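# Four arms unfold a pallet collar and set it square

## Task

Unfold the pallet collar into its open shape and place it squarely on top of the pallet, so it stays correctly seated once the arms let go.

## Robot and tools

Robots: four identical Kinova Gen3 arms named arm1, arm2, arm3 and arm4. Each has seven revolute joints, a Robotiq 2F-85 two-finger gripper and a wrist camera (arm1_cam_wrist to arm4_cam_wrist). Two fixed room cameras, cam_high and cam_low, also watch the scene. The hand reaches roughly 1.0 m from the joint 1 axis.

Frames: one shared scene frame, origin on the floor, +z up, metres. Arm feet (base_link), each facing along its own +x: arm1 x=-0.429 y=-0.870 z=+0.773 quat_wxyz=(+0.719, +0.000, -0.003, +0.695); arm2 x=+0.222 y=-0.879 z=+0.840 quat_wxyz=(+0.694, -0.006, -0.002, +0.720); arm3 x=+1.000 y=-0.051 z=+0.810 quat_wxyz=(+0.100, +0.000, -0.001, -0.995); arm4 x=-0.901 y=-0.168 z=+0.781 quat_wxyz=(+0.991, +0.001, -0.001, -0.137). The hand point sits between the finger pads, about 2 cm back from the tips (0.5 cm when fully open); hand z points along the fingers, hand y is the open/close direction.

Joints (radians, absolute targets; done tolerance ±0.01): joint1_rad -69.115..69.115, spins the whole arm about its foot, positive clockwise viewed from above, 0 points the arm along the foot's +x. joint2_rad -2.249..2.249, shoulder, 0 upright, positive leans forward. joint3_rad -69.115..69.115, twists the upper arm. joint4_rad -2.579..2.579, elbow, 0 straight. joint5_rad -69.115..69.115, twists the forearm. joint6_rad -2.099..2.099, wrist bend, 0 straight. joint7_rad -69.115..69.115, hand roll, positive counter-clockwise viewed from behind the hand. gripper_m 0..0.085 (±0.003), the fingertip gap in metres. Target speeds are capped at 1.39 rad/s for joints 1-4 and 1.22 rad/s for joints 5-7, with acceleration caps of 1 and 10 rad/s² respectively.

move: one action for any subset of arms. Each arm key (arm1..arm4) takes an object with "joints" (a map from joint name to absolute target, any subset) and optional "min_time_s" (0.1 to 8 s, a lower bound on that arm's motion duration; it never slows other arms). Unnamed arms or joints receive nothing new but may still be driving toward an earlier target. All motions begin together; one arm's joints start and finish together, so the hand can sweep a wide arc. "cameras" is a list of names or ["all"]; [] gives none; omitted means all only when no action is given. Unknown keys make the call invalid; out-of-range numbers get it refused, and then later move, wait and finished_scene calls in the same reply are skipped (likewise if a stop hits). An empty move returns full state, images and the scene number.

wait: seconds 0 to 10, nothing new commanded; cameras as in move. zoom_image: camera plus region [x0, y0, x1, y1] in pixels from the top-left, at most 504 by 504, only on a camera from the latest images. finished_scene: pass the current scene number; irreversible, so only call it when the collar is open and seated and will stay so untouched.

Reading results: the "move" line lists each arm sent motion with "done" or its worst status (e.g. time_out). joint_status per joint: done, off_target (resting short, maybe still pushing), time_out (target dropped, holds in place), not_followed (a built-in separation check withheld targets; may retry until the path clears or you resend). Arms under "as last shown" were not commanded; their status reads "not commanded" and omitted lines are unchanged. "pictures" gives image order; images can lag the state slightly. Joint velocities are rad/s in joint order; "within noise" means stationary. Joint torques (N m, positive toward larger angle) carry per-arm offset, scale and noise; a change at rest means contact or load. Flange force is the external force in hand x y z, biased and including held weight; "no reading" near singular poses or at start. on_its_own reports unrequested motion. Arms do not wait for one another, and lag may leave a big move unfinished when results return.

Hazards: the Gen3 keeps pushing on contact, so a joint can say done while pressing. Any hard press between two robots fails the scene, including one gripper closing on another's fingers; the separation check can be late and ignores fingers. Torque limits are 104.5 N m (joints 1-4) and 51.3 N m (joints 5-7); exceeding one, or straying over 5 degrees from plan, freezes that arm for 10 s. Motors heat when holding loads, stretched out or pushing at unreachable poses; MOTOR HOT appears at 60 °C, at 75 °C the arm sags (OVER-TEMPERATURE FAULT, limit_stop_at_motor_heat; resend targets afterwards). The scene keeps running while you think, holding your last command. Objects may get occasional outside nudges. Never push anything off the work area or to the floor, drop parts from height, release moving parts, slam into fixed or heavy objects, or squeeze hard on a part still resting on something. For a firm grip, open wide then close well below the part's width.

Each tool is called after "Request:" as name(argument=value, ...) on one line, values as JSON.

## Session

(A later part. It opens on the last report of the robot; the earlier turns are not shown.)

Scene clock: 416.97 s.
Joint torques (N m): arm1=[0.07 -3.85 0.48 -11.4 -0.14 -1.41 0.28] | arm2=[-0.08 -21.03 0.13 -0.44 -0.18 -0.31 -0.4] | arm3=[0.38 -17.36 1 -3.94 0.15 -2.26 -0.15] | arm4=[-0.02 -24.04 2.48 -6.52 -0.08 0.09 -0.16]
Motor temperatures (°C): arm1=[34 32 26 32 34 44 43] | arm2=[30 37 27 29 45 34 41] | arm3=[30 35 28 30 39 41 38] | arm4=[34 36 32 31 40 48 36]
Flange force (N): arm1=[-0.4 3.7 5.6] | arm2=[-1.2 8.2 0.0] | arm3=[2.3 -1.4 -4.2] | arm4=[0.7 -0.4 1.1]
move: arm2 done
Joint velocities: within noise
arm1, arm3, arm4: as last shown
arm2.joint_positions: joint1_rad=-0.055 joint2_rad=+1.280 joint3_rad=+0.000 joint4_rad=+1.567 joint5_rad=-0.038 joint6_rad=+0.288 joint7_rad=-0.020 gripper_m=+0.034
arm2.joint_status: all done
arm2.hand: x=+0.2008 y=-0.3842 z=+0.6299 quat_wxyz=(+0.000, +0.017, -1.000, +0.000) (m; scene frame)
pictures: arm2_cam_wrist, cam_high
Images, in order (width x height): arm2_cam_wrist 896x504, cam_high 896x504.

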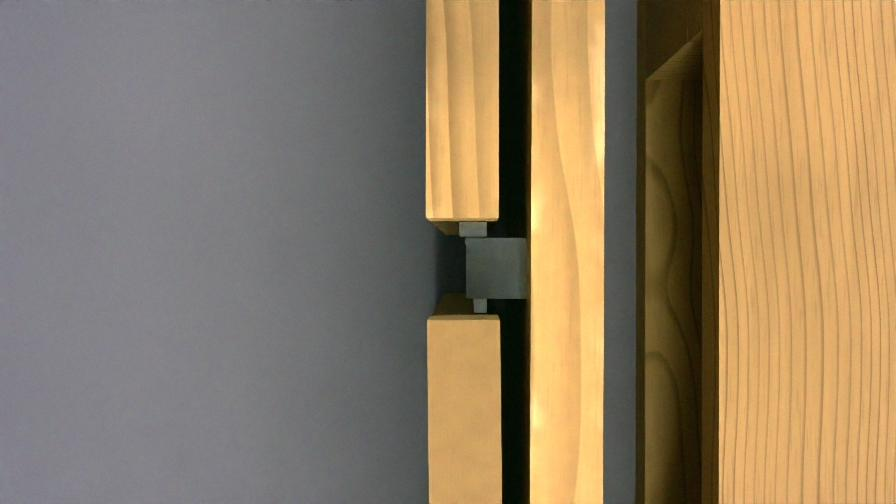

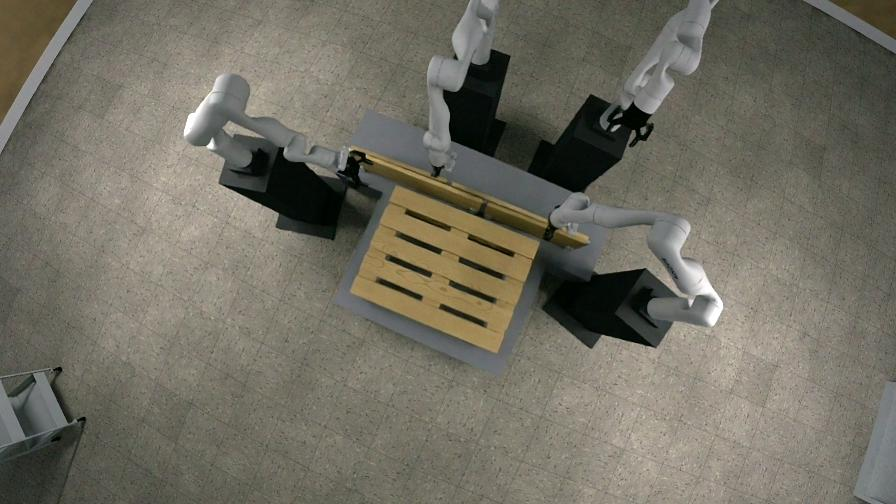

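Request:
move(arm2={"joints": {"joint1_rad": -0.1535, "joint2_rad": 1.2540, "joint3_rad": 0, "joint4_rad": 1.4555, "joint5_rad": -0.0247, "joint6_rad": 0.4247, "joint7_rad": -0.1330}}, arm1={"joints": {"joint1_rad": 0.5853, "joint2_rad": 1.2336, "joint3_rad": 0, "joint4_rad": 1.1649, "joint5_rad": 0, "joint6_rad": 0.7430, "joint7_rad": 0.6541, "gripper_m": 0.034}}, cameras=["arm2_cam_wrist", "arm1_cam_wrist", "arm3_cam_wrist"])

Scene clock: 448.20 s.
Joint torques (N m): arm1=[0.09 -26.44 1.01 -7.28 -0.15 -0.16 0.26] | arm2=[-0.13 -22.06 0.08 -1.63 -0.24 -0.34 -0.33] | arm3=[0.34 -17.46 0.97 -3.95 0.09 -2.26 -0.19] | arm4=[0 -23.98 2.45 -6.51 -0.07 0.07 -0.13]
Motor temperatures (°C): arm1=[34 32 26 31 34 44 43] | arm2=[30 38 27 29 45 34 41] | arm3=[30 35 28 30 39 41 38] | arm4=[34 37 32 31 39 48 36]
Flange force (N): arm1=[2.3 -2.1 1.6] | arm2=[-0.3 8.6 -0.3] | arm3=[2.2 -1.2 -4.0] | arm4=[0.7 -0.4 1.0]
move: arm1 done; arm2 done
Joint velocities: within noise
arm1.joint_positions: joint1_rad=+0.585 joint2_rad=+1.234 joint3_rad=+0.000 joint4_rad=+1.165 joint5_rad=+0.000 joint6_rad=+0.743 joint7_rad=+0.654 gripper_m=+0.034
arm1.joint_status: all done
arm1.hand: x=-0.0540 y=-0.3878 z=+0.6580 quat_wxyz=(-0.003, +0.017, -1.000, -0.002) (m; scene frame)
arm2.joint_positions: joint1_rad=-0.154 joint2_rad=+1.254 joint3_rad=+0.000 joint4_rad=+1.456 joint5_rad=-0.025 joint6_rad=+0.425 joint7_rad=-0.133 gripper_m=+0.034
arm2.joint_status: all done
arm2.hand: x=+0.1451 y=-0.3520 z=+0.6551 quat_wxyz=(+0.000, +0.017, -1.000, +0.000) (m; scene frame)
arm3, arm4: as last shown
pictures: arm1_cam_wrist, arm2_cam_wrist, arm3_cam_wrist
Images, in order (width x height): arm1_cam_wrist 896x504, arm2_cam_wrist 896x504, arm3_cam_wrist 896x504.

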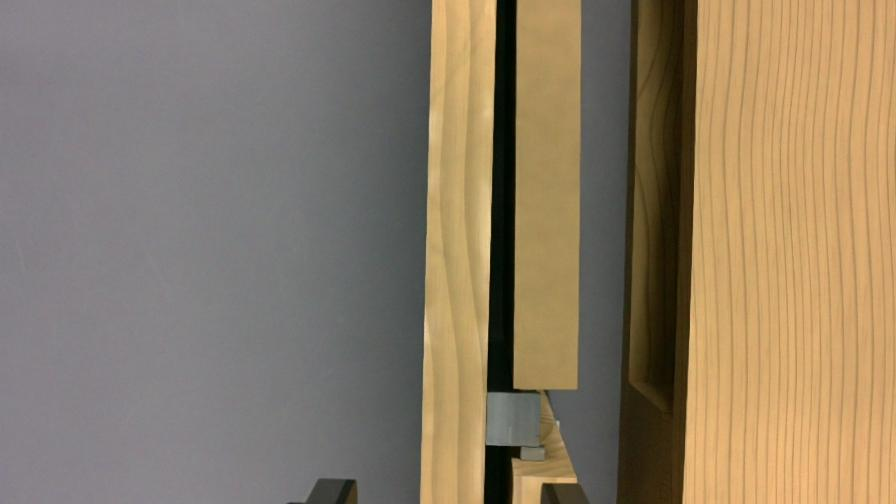

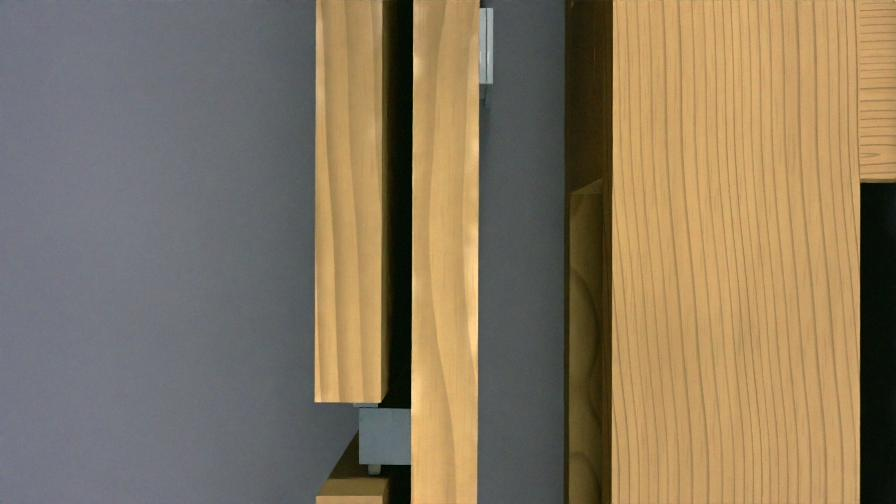

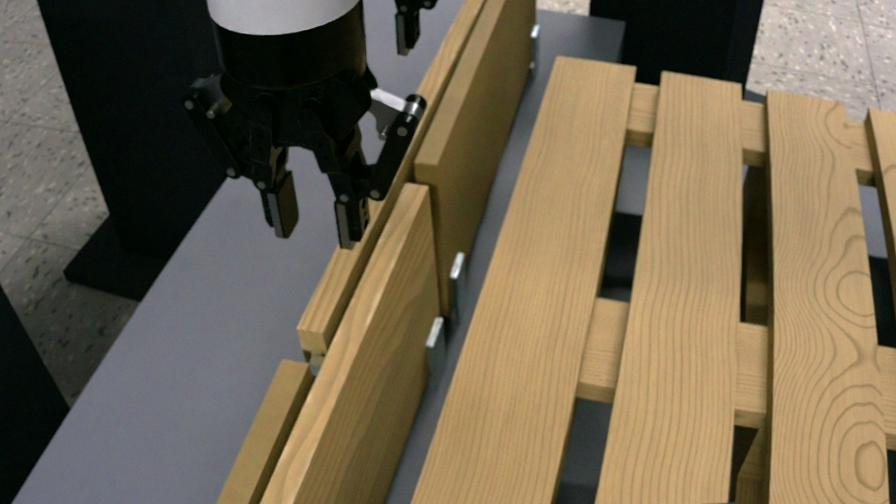

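Request:
zoom_image(camera="arm1_cam_wrist", region=[280, 364, 620, 504])

Request:
move(arm2={"joints": {"joint7_rad": 3.0086}}, cameras=["arm2_cam_wrist", "arm1_cam_wrist"])

Scaled by 1.482 from the camera's 896x504 image, which has a finer 1280x720 frame.

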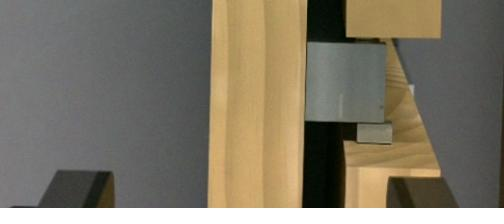

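Scene clock: 454.53 s.
Joint torques (N m): arm1=[0.12 -26.42 1.01 -7.16 -0.11 -0.16 0.31] | arm2=[-0.17 -22.08 0.19 -1.5 -0.17 -0.33 -0.41] | arm3=[0.36 -17.43 0.87 -3.92 0.12 -2.26 -0.2] | arm4=[-0.01 -23.96 2.43 -6.52 -0.06 0.08 -0.13]
Motor temperatures (°C): arm1=[34 32 26 31 34 44 43] | arm2=[30 38 27 29 45 34 41] | arm3=[30 35 28 30 39 41 38] | arm4=[34 37 32 31 39 48 36]
Flange force (N): arm1=[2.0 -1.6 1.7] | arm2=[0.5 -9.1 -0.1] | arm3=[2.3 -1.4 -4.0] | arm4=[0.8 -0.3 1.0]
move: arm2 done
Joint velocities: within noise
arm1: as last shown
arm2.joint_positions: joint1_rad=-0.154 joint2_rad=+1.254 joint3_rad=+0.000 joint4_rad=+1.456 joint5_rad=-0.025 joint6_rad=+0.425 joint7_rad=+3.009 gripper_m=+0.034
arm2.joint_status: all done
arm2.hand: x=+0.1451 y=-0.3520 z=+0.6551 quat_wxyz=(+0.000, +1.000, +0.017, +0.000) (m; scene frame)
arm3.joint_positions: joint1_rad=-0.076 joint2_rad=+0.865 joint3_rad=+0.000 joint4_rad=+2.105 joint5_rad=+0.000 joint6_rad=-0.614 joint7_rad=-1.571 gripper_m=+0.085
arm3.joint_status: not commanded
arm3.hand: x=+0.4218 y=-0.1887 z=+0.8377 quat_wxyz=(-0.379, -0.127, +0.915, -0.053) (m; scene frame)
arm4.joint_positions: joint1_rad=-0.069 joint2_rad=+1.019 joint3_rad=+0.000 joint4_rad=+1.352 joint5_rad=+0.000 joint6_rad=+0.770 joint7_rad=+1.776 gripper_m=+0.085
arm4.joint_status: not commanded
arm4.hand: x=-0.3406 y=-0.3102 z=+0.7496 quat_wxyz=(-0.001, +0.000, -1.000, -0.001) (m; scene frame)
pictures: arm1_cam_wrist, arm2_cam_wrist
Images, in order (width x height): arm1_cam_wrist 896x504, arm2_cam_wrist 896x504.

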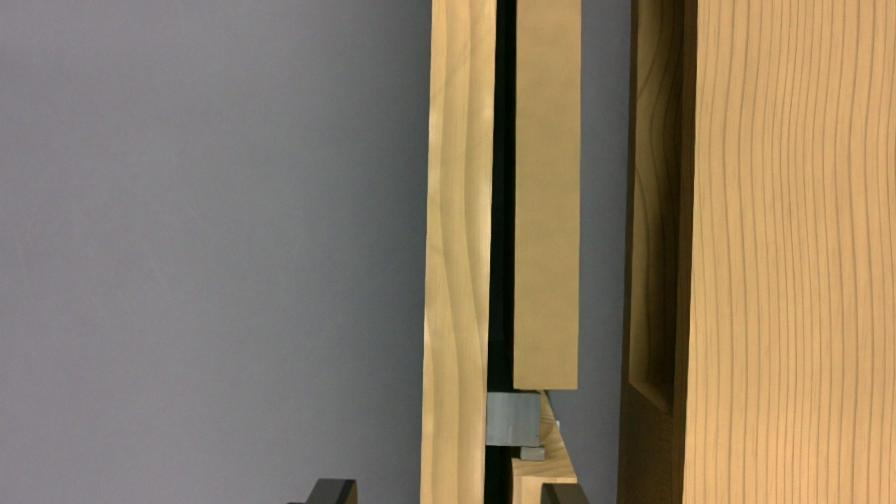

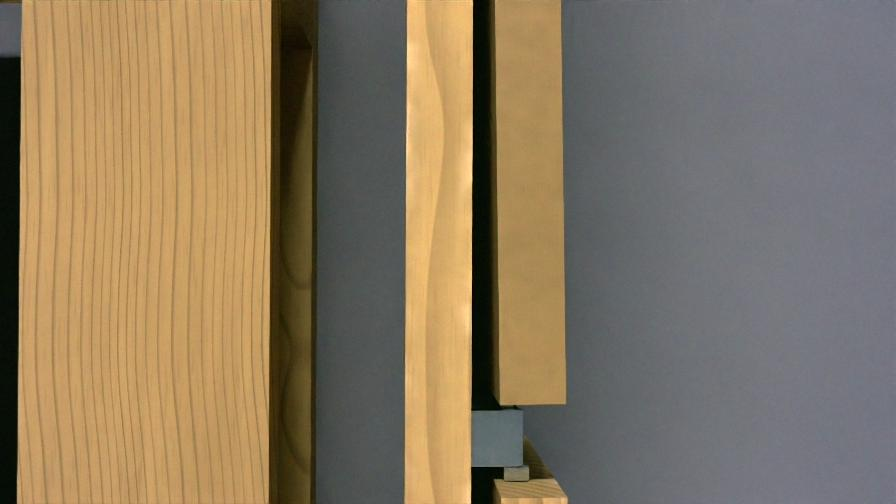

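Request:
move(arm2={"joints": {"joint1_rad": -0.1555, "joint2_rad": 1.4767, "joint3_rad": 0, "joint4_rad": 1.2931, "joint5_rad": -0.0285, "joint6_rad": 0.3644, "joint7_rad": 3.0103, "gripper_m": 0.034}}, arm1={"joints": {"joint7_rad": -2.4875}}, cameras=["arm2_cam_wrist", "arm1_cam_wrist", "arm3_cam_wrist"])

Scene clock: 476.00 s.
Joint torques (N m): arm1=[0.15 -26.51 1.07 -7.37 -0.12 -0.24 0.27] | arm2=[-0.15 -22.41 0.23 -1 -0.17 -0.29 -0.38] | arm3=[0.39 -17.45 0.92 -3.94 0.12 -2.25 -0.17] | arm4=[-0.05 -24.01 2.48 -6.54 -0.07 0.08 -0.13]
Motor temperatures (°C): arm1=[34 32 26 31 34 44 43] | arm2=[30 38 27 29 45 34 41] | arm3=[30 35 28 30 39 41 38] | arm4=[34 37 32 31 39 48 36]
Flange force (N): arm1=[-2.4 2.1 1.6] | arm2=[0.3 -9.4 1.7] | arm3=[2.2 -1.4 -4.0] | arm4=[0.8 -0.4 1.1]
move: arm1 done; arm2 done
Joint velocities: within noise
arm1.joint_positions: joint1_rad=+0.585 joint2_rad=+1.234 joint3_rad=+0.000 joint4_rad=+1.165 joint5_rad=+0.000 joint6_rad=+0.743 joint7_rad=-2.487 gripper_m=+0.034
arm1.joint_status: all done
arm1.hand: x=-0.0540 y=-0.3878 z=+0.6580 quat_wxyz=(+0.002, -1.000, -0.017, -0.003) (m; scene frame)
arm2.joint_positions: joint1_rad=-0.155 joint2_rad=+1.477 joint3_rad=+0.000 joint4_rad=+1.293 joint5_rad=-0.029 joint6_rad=+0.364 joint7_rad=+3.010 gripper_m=+0.034
arm2.joint_status: all done
arm2.hand: x=+0.1449 y=-0.3510 z=+0.5561 quat_wxyz=(+0.000, +1.000, +0.017, +0.000) (m; scene frame)
arm3, arm4: as last shown
pictures: arm1_cam_wrist, arm2_cam_wrist, arm3_cam_wrist
Images, in order (width x height): arm1_cam_wrist 896x504, arm2_cam_wrist 896x504, arm3_cam_wrist 896x504.

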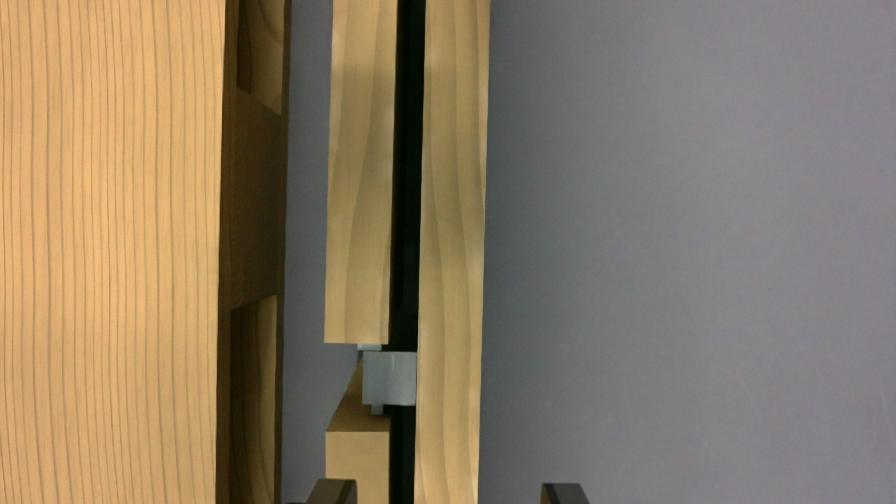

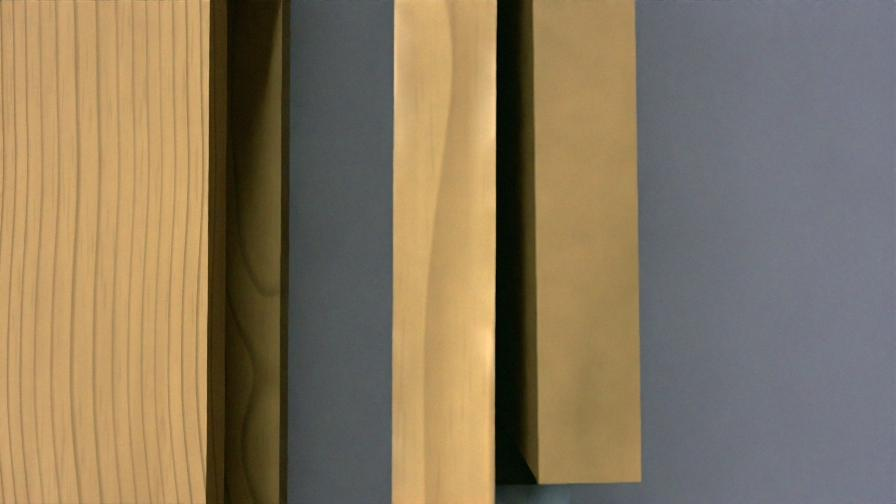

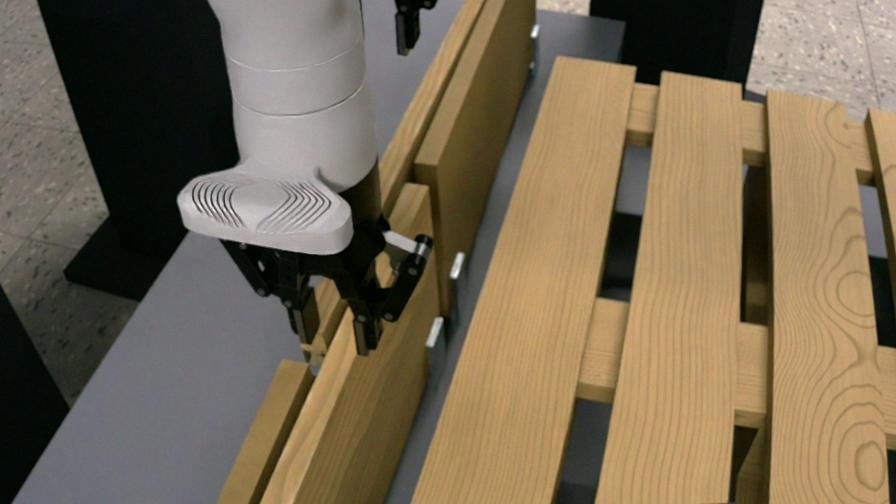

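Request:
move(arm2={"joints": {"joint1_rad": -0.1559, "joint2_rad": 1.5291, "joint3_rad": 0, "joint4_rad": 1.2453, "joint5_rad": -0.0288, "joint6_rad": 0.3598, "joint7_rad": 3.0107}}, arm1={"joints": {"joint1_rad": 0.5945, "joint2_rad": 1.4457, "joint3_rad": 0, "joint4_rad": 1.0077, "joint5_rad": -0.0016, "joint6_rad": 0.6942, "joint7_rad": 0.6646}}, cameras=["arm2_cam_wrist", "arm1_cam_wrist", "arm3_cam_wrist"])

Scene clock: 494.77 s.
Joint torques (N m): arm1=[0.1 -27.02 0.97 -6.75 -0.21 -0.14 0.3] | arm2=[-0.16 -22.38 0.22 -1.03 -0.18 -0.29 -0.36] | arm3=[0.37 -17.41 0.95 -4 0.12 -2.26 -0.22] | arm4=[-0.03 -24.01 2.48 -6.52 -0.07 0.08 -0.14]
Motor temperatures (°C): arm1=[34 33 26 31 34 44 43] | arm2=[30 38 27 29 45 34 41] | arm3=[30 35 28 30 39 41 38] | arm4=[34 37 32 31 39 48 36]
Flange force (N): arm1=[2.2 -1.9 1.2] | arm2=[0.3 -9.2 1.8] | arm3=[2.2 -1.4 -4.2] | arm4=[0.7 -0.4 1.1]
move: arm1 done; arm2 done
Joint velocities: within noise
arm1.joint_positions: joint1_rad=+0.594 joint2_rad=+1.446 joint3_rad=+0.000 joint4_rad=+1.008 joint5_rad=-0.002 joint6_rad=+0.694 joint7_rad=+0.665 gripper_m=+0.034
arm1.joint_status: all done
arm1.hand: x=-0.0462 y=-0.3862 z=+0.5601 quat_wxyz=(+0.000, +0.017, -1.000, +0.000) (m; scene frame)
arm2.joint_positions: joint1_rad=-0.156 joint2_rad=+1.529 joint3_rad=+0.000 joint4_rad=+1.245 joint5_rad=-0.029 joint6_rad=+0.360 joint7_rad=+3.011 gripper_m=+0.034
arm2.joint_status: all done
arm2.hand: x=+0.1449 y=-0.3511 z=+0.5336 quat_wxyz=(+0.000, +1.000, +0.017, +0.000) (m; scene frame)
arm3, arm4: as last shown
pictures: arm1_cam_wrist, arm2_cam_wrist, arm3_cam_wrist
Images, in order (width x height): arm1_cam_wrist 896x504, arm2_cam_wrist 896x504, arm3_cam_wrist 896x504.

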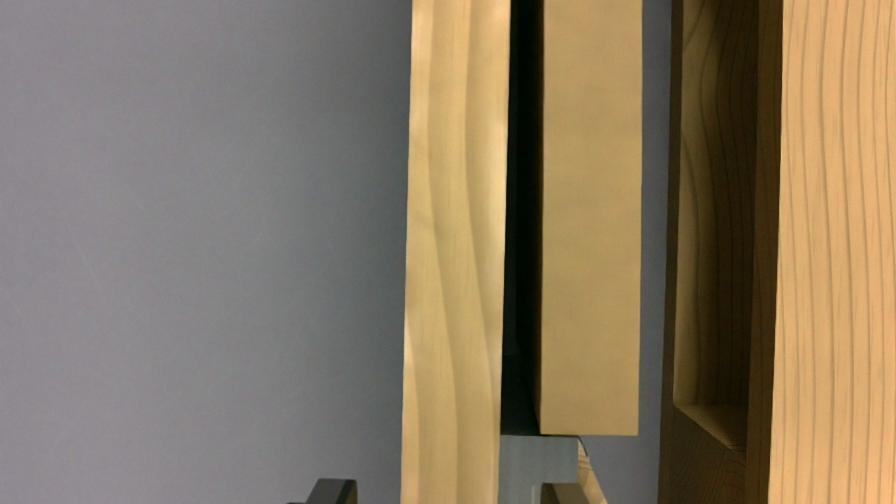

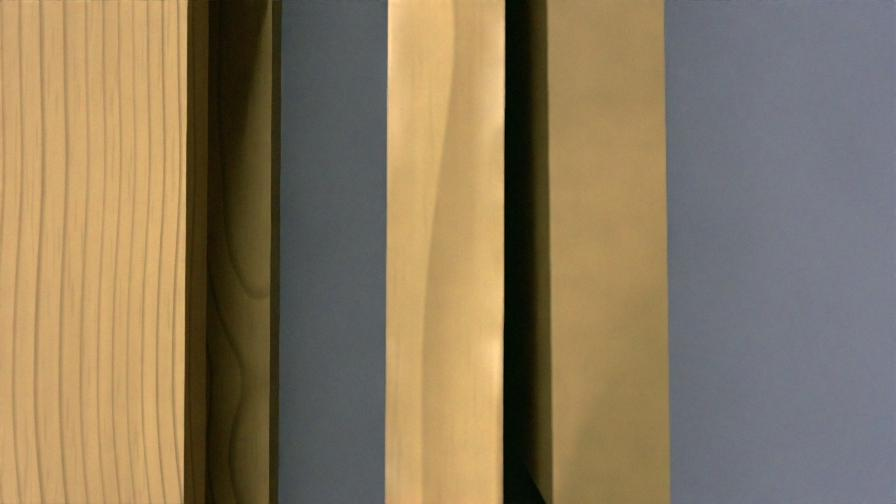

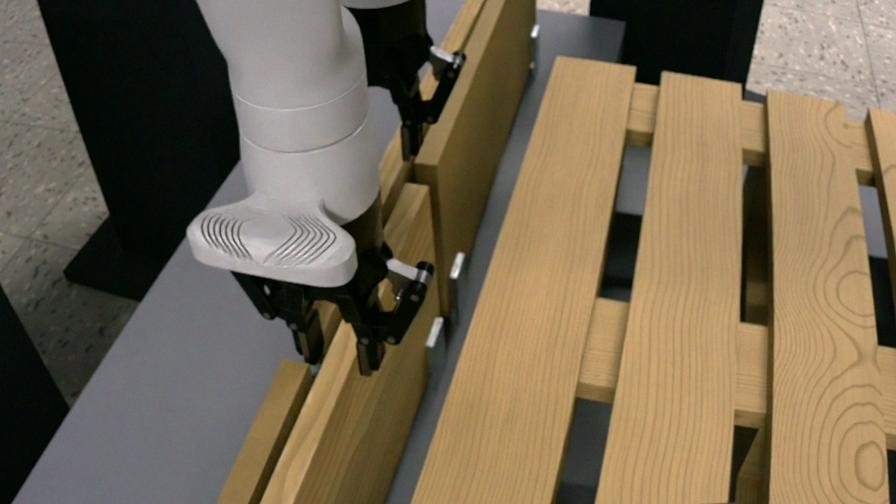

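Request:
zoom_image(camera="arm1_cam_wrist", region=[280, 404, 620, 504])

Request:
zoom_image(camera="arm3_cam_wrist", region=[230, 40, 490, 400])

Scaled by 1.482 from the camera's 896x504 image, which has a finer 1280x720 frame.

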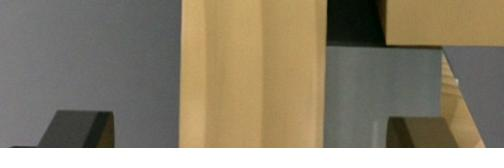

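Scaled by 1.400 from the camera's 896x504 image, which has a finer 1280x720 frame.

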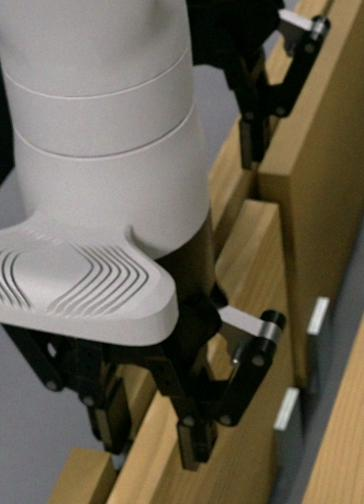

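Request:
zoom_image(camera="arm3_cam_wrist", region=[370, 60, 490, 220])

Request:
zoom_image(camera="arm3_cam_wrist", region=[270, 290, 420, 410])

Scaled by 3.150 from the camera's 896x504 image, which has a finer 1280x720 frame.

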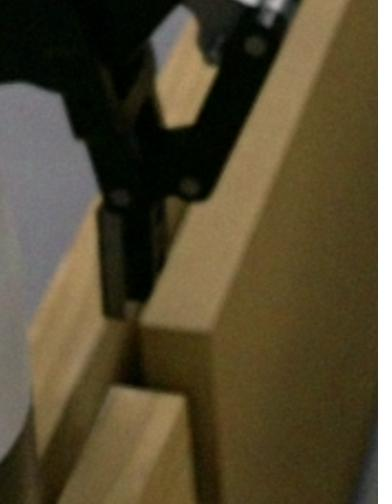

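Scaled by 3.360 from the camera's 896x504 image, which has a finer 1280x720 frame.

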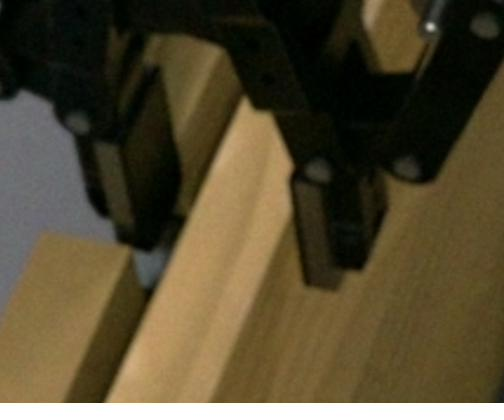

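Request:
zoom_image(camera="arm3_cam_wrist", region=[340, 320, 420, 390])

Request:
zoom_image(camera="arm3_cam_wrist", region=[390, 110, 450, 190])

Scaled by 6.300 from the camera's 896x504 image, which has a finer 1280x720 frame.

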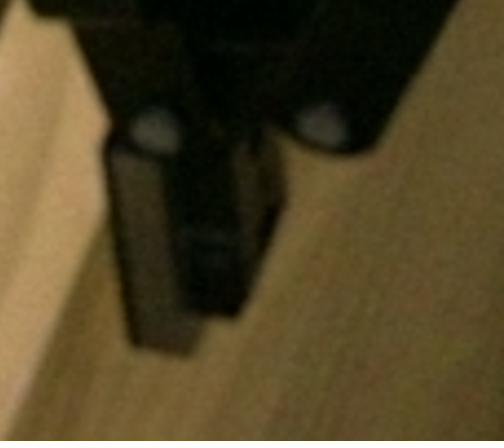

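Scaled by 6.300 from the camera's 896x504 image, which has a finer 1280x720 frame.

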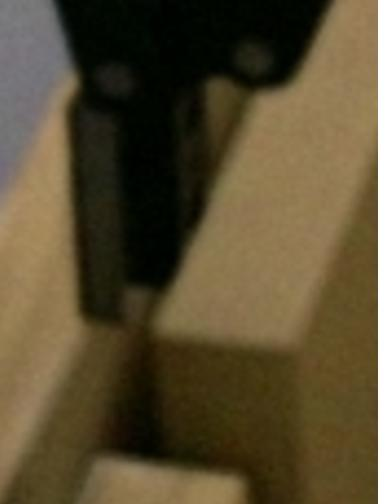

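Request:
move(arm1={"joints": {"joint1_rad": 0.5894, "joint2_rad": 1.4411, "joint3_rad": 0, "joint4_rad": 1.0217, "joint5_rad": -0.0017, "joint6_rad": 0.6847, "joint7_rad": 0.6595}}, cameras=["arm1_cam_wrist"])

Request:
zoom_image(camera="arm1_cam_wrist", region=[380, 404, 640, 504])

Scene clock: 541.47 s.
Joint torques (N m): arm1=[0.18 -27 1.06 -6.75 -0.19 -0.17 0.24] | arm2=[-0.13 -22.48 0.18 -1.01 -0.14 -0.31 -0.33] | arm3=[0.28 -17.46 0.97 -3.92 0.11 -2.28 -0.2] | arm4=[-0.06 -23.99 2.47 -6.54 -0.08 0.06 -0.15]
Motor temperatures (°C): arm1=[34 33 26 31 34 44 43] | arm2=[29 37 27 29 45 34 40] | arm3=[30 35 28 30 39 41 38] | arm4=[34 37 32 31 39 48 36]
Flange force (N): arm1=[2.3 -2.0 1.2] | arm2=[0.2 -9.4 2.1] | arm3=[2.3 -1.1 -3.9] | arm4=[0.8 -0.5 1.0]
move: arm1 done
Joint velocities: within noise
arm1.joint_positions: joint1_rad=+0.589 joint2_rad=+1.441 joint3_rad=+0.000 joint4_rad=+1.022 joint5_rad=-0.002 joint6_rad=+0.685 joint7_rad=+0.660 gripper_m=+0.034
arm1.joint_status: all done
arm1.hand: x=-0.0501 y=-0.3863 z=+0.5601 quat_wxyz=(+0.000, +0.017, -1.000, +0.000) (m; scene frame)
arm2, arm3, arm4: as last shown
pictures: arm1_cam_wrist
Images, in order (width x height): arm1_cam_wrist 896x504.

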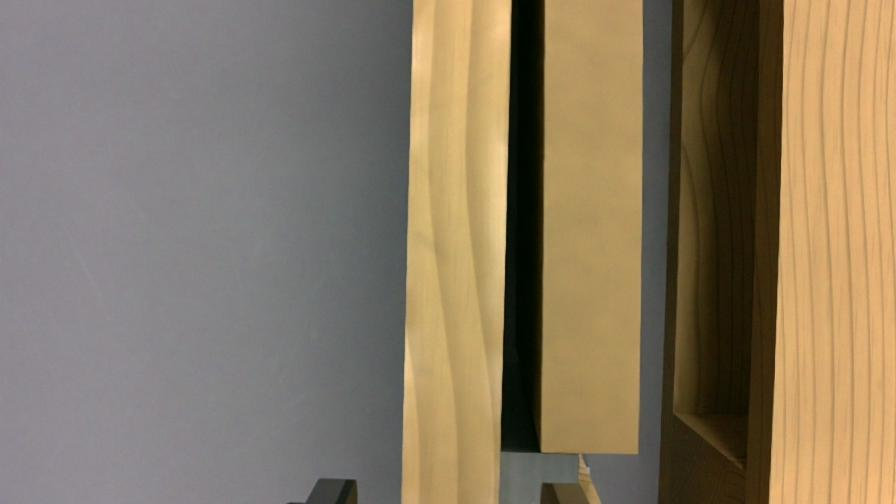

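Scaled by 1.938 from the camera's 896x504 image, which has a finer 1280x720 frame.

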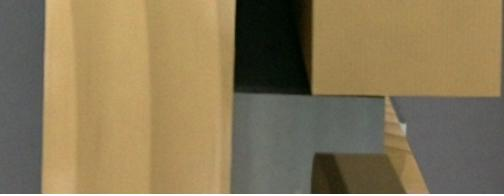

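Request:
move(arm1={"joints": {"joint1_rad": 0.5901, "joint2_rad": 1.5001, "joint3_rad": 0, "joint4_rad": 0.9719, "joint5_rad": -0.0017, "joint6_rad": 0.6755, "joint7_rad": 0.6602}, "min_time_s": 1.0}, cameras=["arm1_cam_wrist", "arm3_cam_wrist"])

Scene clock: 547.67 s.
Joint torques (N m): arm1=[0.11 -27.06 1.02 -6.75 -0.12 -0.16 0.29] | arm2=[-0.13 -22.45 0.23 -1.02 -0.19 -0.33 -0.41] | arm3=[0.39 -17.47 0.9 -3.93 0.12 -2.27 -0.18] | arm4=[-0.06 -24.04 2.46 -6.53 -0.05 0.09 -0.13]
Motor temperatures (°C): arm1=[34 34 26 31 34 44 43] | arm2=[29 37 27 29 45 34 40] | arm3=[30 35 28 30 39 41 38] | arm4=[34 37 32 31 39 48 36]
Flange force (N): arm1=[2.6 -2.4 0.9] | arm2=[0.3 -9.4 2.0] | arm3=[2.2 -1.4 -3.9] | arm4=[0.7 -0.4 1.1]
move: arm1 done
Joint velocities: within noise
arm1.joint_positions: joint1_rad=+0.590 joint2_rad=+1.500 joint3_rad=+0.000 joint4_rad=+0.972 joint5_rad=-0.002 joint6_rad=+0.675 joint7_rad=+0.660 gripper_m=+0.034
arm1.joint_status: all done
arm1.hand: x=-0.0495 y=-0.3863 z=+0.5336 quat_wxyz=(+0.000, +0.017, -1.000, +0.000) (m; scene frame)
arm2, arm3, arm4: as last shown
pictures: arm1_cam_wrist, arm3_cam_wrist
Images, in order (width x height): arm1_cam_wrist 896x504, arm3_cam_wrist 896x504.

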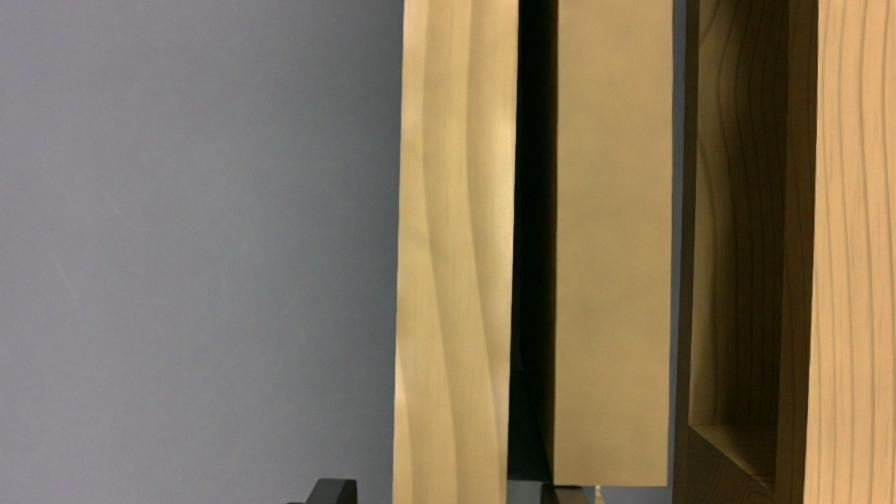

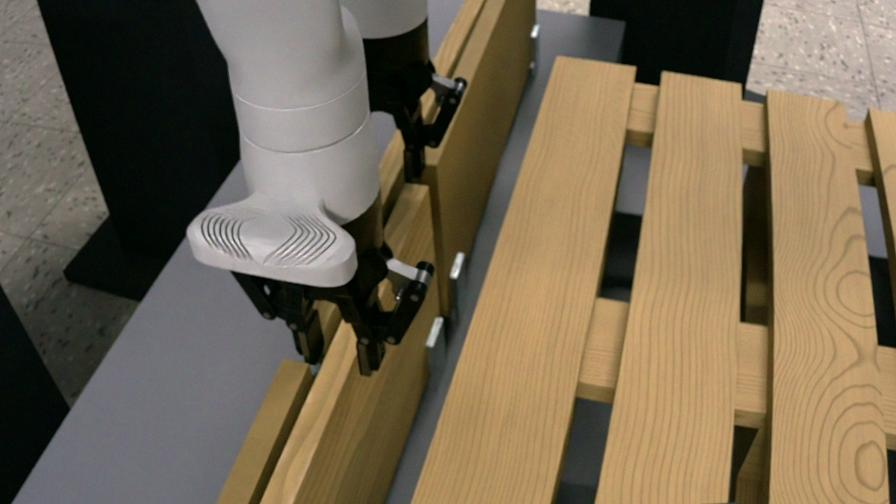

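Request:
move(arm1={"joints": {"gripper_m": 0.014}}, arm2={"joints": {"gripper_m": 0.014}}, cameras=["arm1_cam_wrist", "arm2_cam_wrist"])

Scene clock: 549.17 s.
Joint torques (N m): arm1=[1.71 -23.24 2.4 -5.88 0.43 -0.41 0.37] | arm2=[-0.45 -19.07 -0.06 -1.16 -0.03 -0.83 -0.23] | arm3=[0.36 -17.39 0.97 -3.96 0.11 -2.25 -0.18] | arm4=[-0.06 -23.98 2.47 -6.54 -0.09 0.1 -0.12]
Motor temperatures (°C): arm1=[34 34 26 31 34 44 43] | arm2=[29 37 27 29 45 34 40] | arm3=[30 35 28 30 39 41 38] | arm4=[34 37 32 31 39 48 36]
Flange force (N): arm1=[5.4 -1.5 -6.1] | arm2=[0.7 -7.6 -6.3] | arm3=[2.2 -1.3 -4.2] | arm4=[0.9 -0.4 1.0]
move: arm1 off_target; arm2 off_target
Joint velocities: within noise
arm1.joint_positions: joint1_rad=+0.590 joint2_rad=+1.500 joint3_rad=+0.000 joint4_rad=+0.972 joint5_rad=-0.002 joint6_rad=+0.675 joint7_rad=+0.660 gripper_m=+0.018
arm1.joint_status: gripper_m off_target (ended at +0.018, target +0.014)
arm1.hand: x=-0.0495 y=-0.3863 z=+0.5336 quat_wxyz=(+0.000, +0.017, -1.000, +0.000) (m; scene frame)
arm2.joint_positions: joint1_rad=-0.156 joint2_rad=+1.529 joint3_rad=+0.000 joint4_rad=+1.245 joint5_rad=-0.029 joint6_rad=+0.360 joint7_rad=+3.011 gripper_m=+0.018
arm2.joint_status: gripper_m off_target (ended at +0.018, target +0.014)
arm2.hand: x=+0.1449 y=-0.3511 z=+0.5336 quat_wxyz=(+0.000, +1.000, +0.017, +0.000) (m; scene frame)
arm3, arm4: as last shown
pictures: arm1_cam_wrist, arm2_cam_wrist
Images, in order (width x height): arm1_cam_wrist 896x504, arm2_cam_wrist 896x504.

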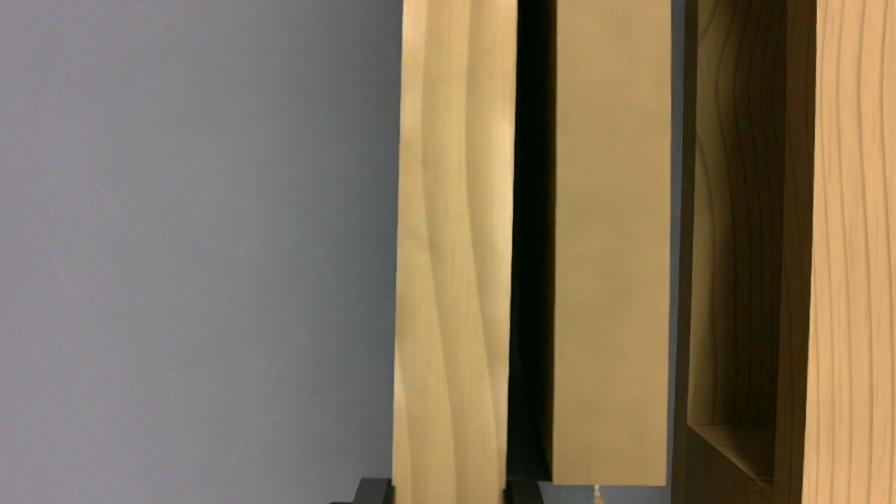

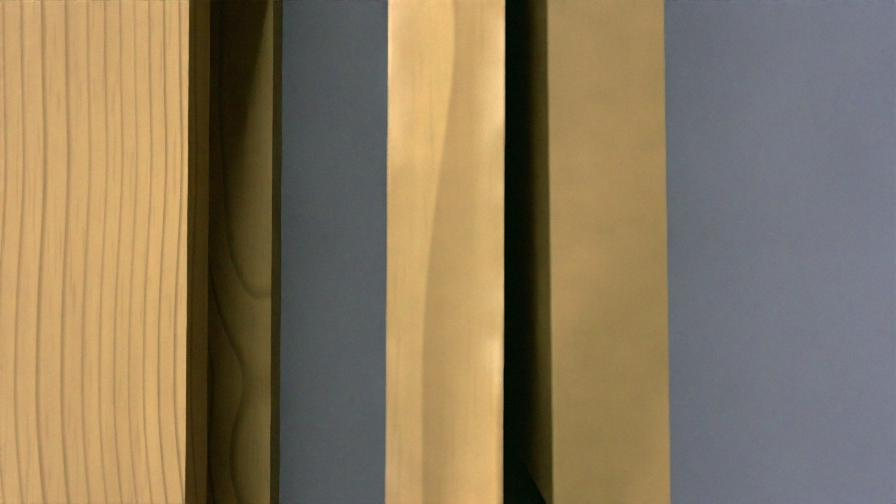

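Request:
move(arm1={"joints": {"joint1_rad": 0.6056, "joint2_rad": 1.4808, "joint3_rad": 0, "joint4_rad": 1.0337, "joint5_rad": -0.0016, "joint6_rad": 0.6330, "joint7_rad": 0.6757}, "min_time_s": 1.5}, cameras=["arm1_cam_wrist", "arm2_cam_wrist", "cam_high"])

Scene clock: 561.90 s.
Joint torques (N m): arm1=[2.3 -22.37 3.48 -1.91 0.97 2.35 0.58] | arm2=[-0.45 -20.62 -0.15 -1.55 -0.26 -0.83 -0.39] | arm3=[0.34 -17.48 0.95 -3.9 0.15 -2.24 -0.18] | arm4=[-0.05 -23.98 2.49 -6.51 -0.06 0.08 -0.13]
Motor temperatures (°C): arm1=[34 34 26 31 34 44 43] | arm2=[29 37 27 29 45 34 40] | arm3=[30 35 28 30 39 41 38] | arm4=[34 37 32 31 39 48 36]
Flange force (N): arm1=[0.6 6.2 0.7] | arm2=[1.1 -7.3 -3.5] | arm3=[2.2 -1.4 -3.8] | arm4=[0.7 -0.4 1.0]
move: arm1 done
Joint velocities: within noise
arm1.joint_positions: joint1_rad=+0.606 joint2_rad=+1.481 joint3_rad=+0.000 joint4_rad=+1.034 joint5_rad=-0.002 joint6_rad=+0.633 joint7_rad=+0.676 gripper_m=+0.018
arm1.joint_status: all done
arm1.hand: x=-0.0488 y=-0.4013 z=+0.5336 quat_wxyz=(+0.000, +0.017, -1.000, +0.000) (m; scene frame)
arm2, arm3, arm4: as last shown
pictures: arm1_cam_wrist, arm2_cam_wrist, cam_high
Images, in order (width x height): arm1_cam_wrist 896x504, arm2_cam_wrist 896x504, cam_high 896x504.

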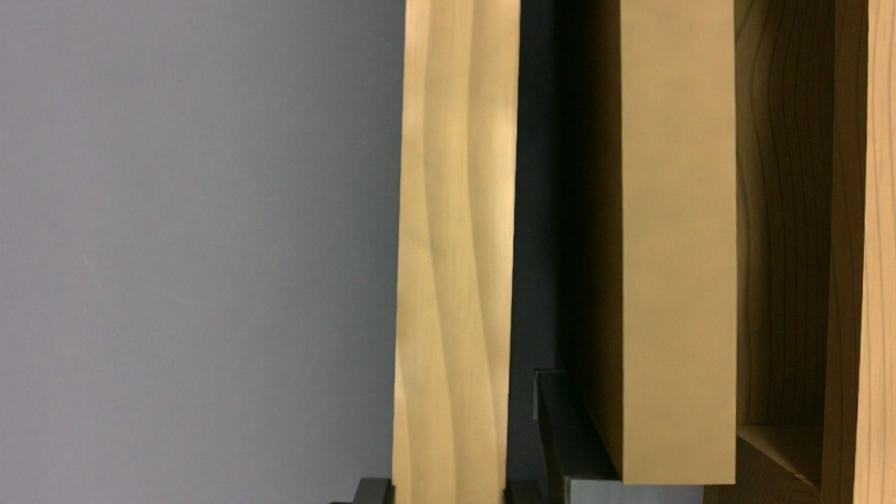

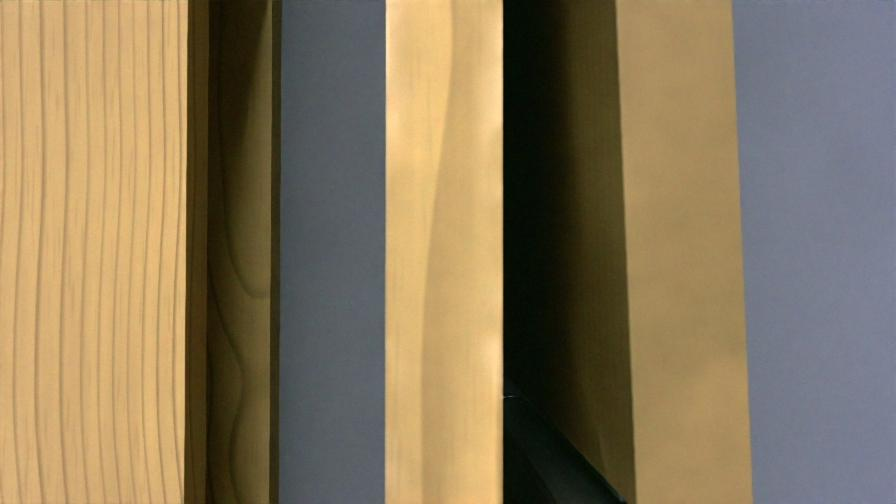

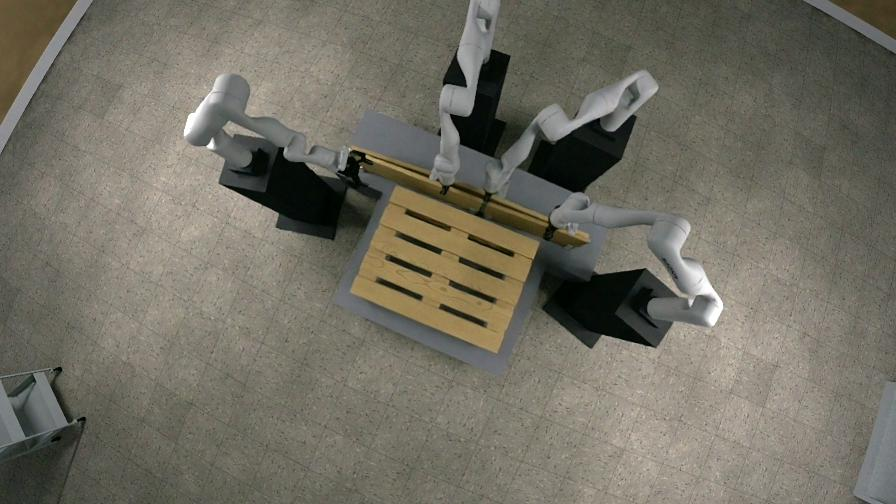

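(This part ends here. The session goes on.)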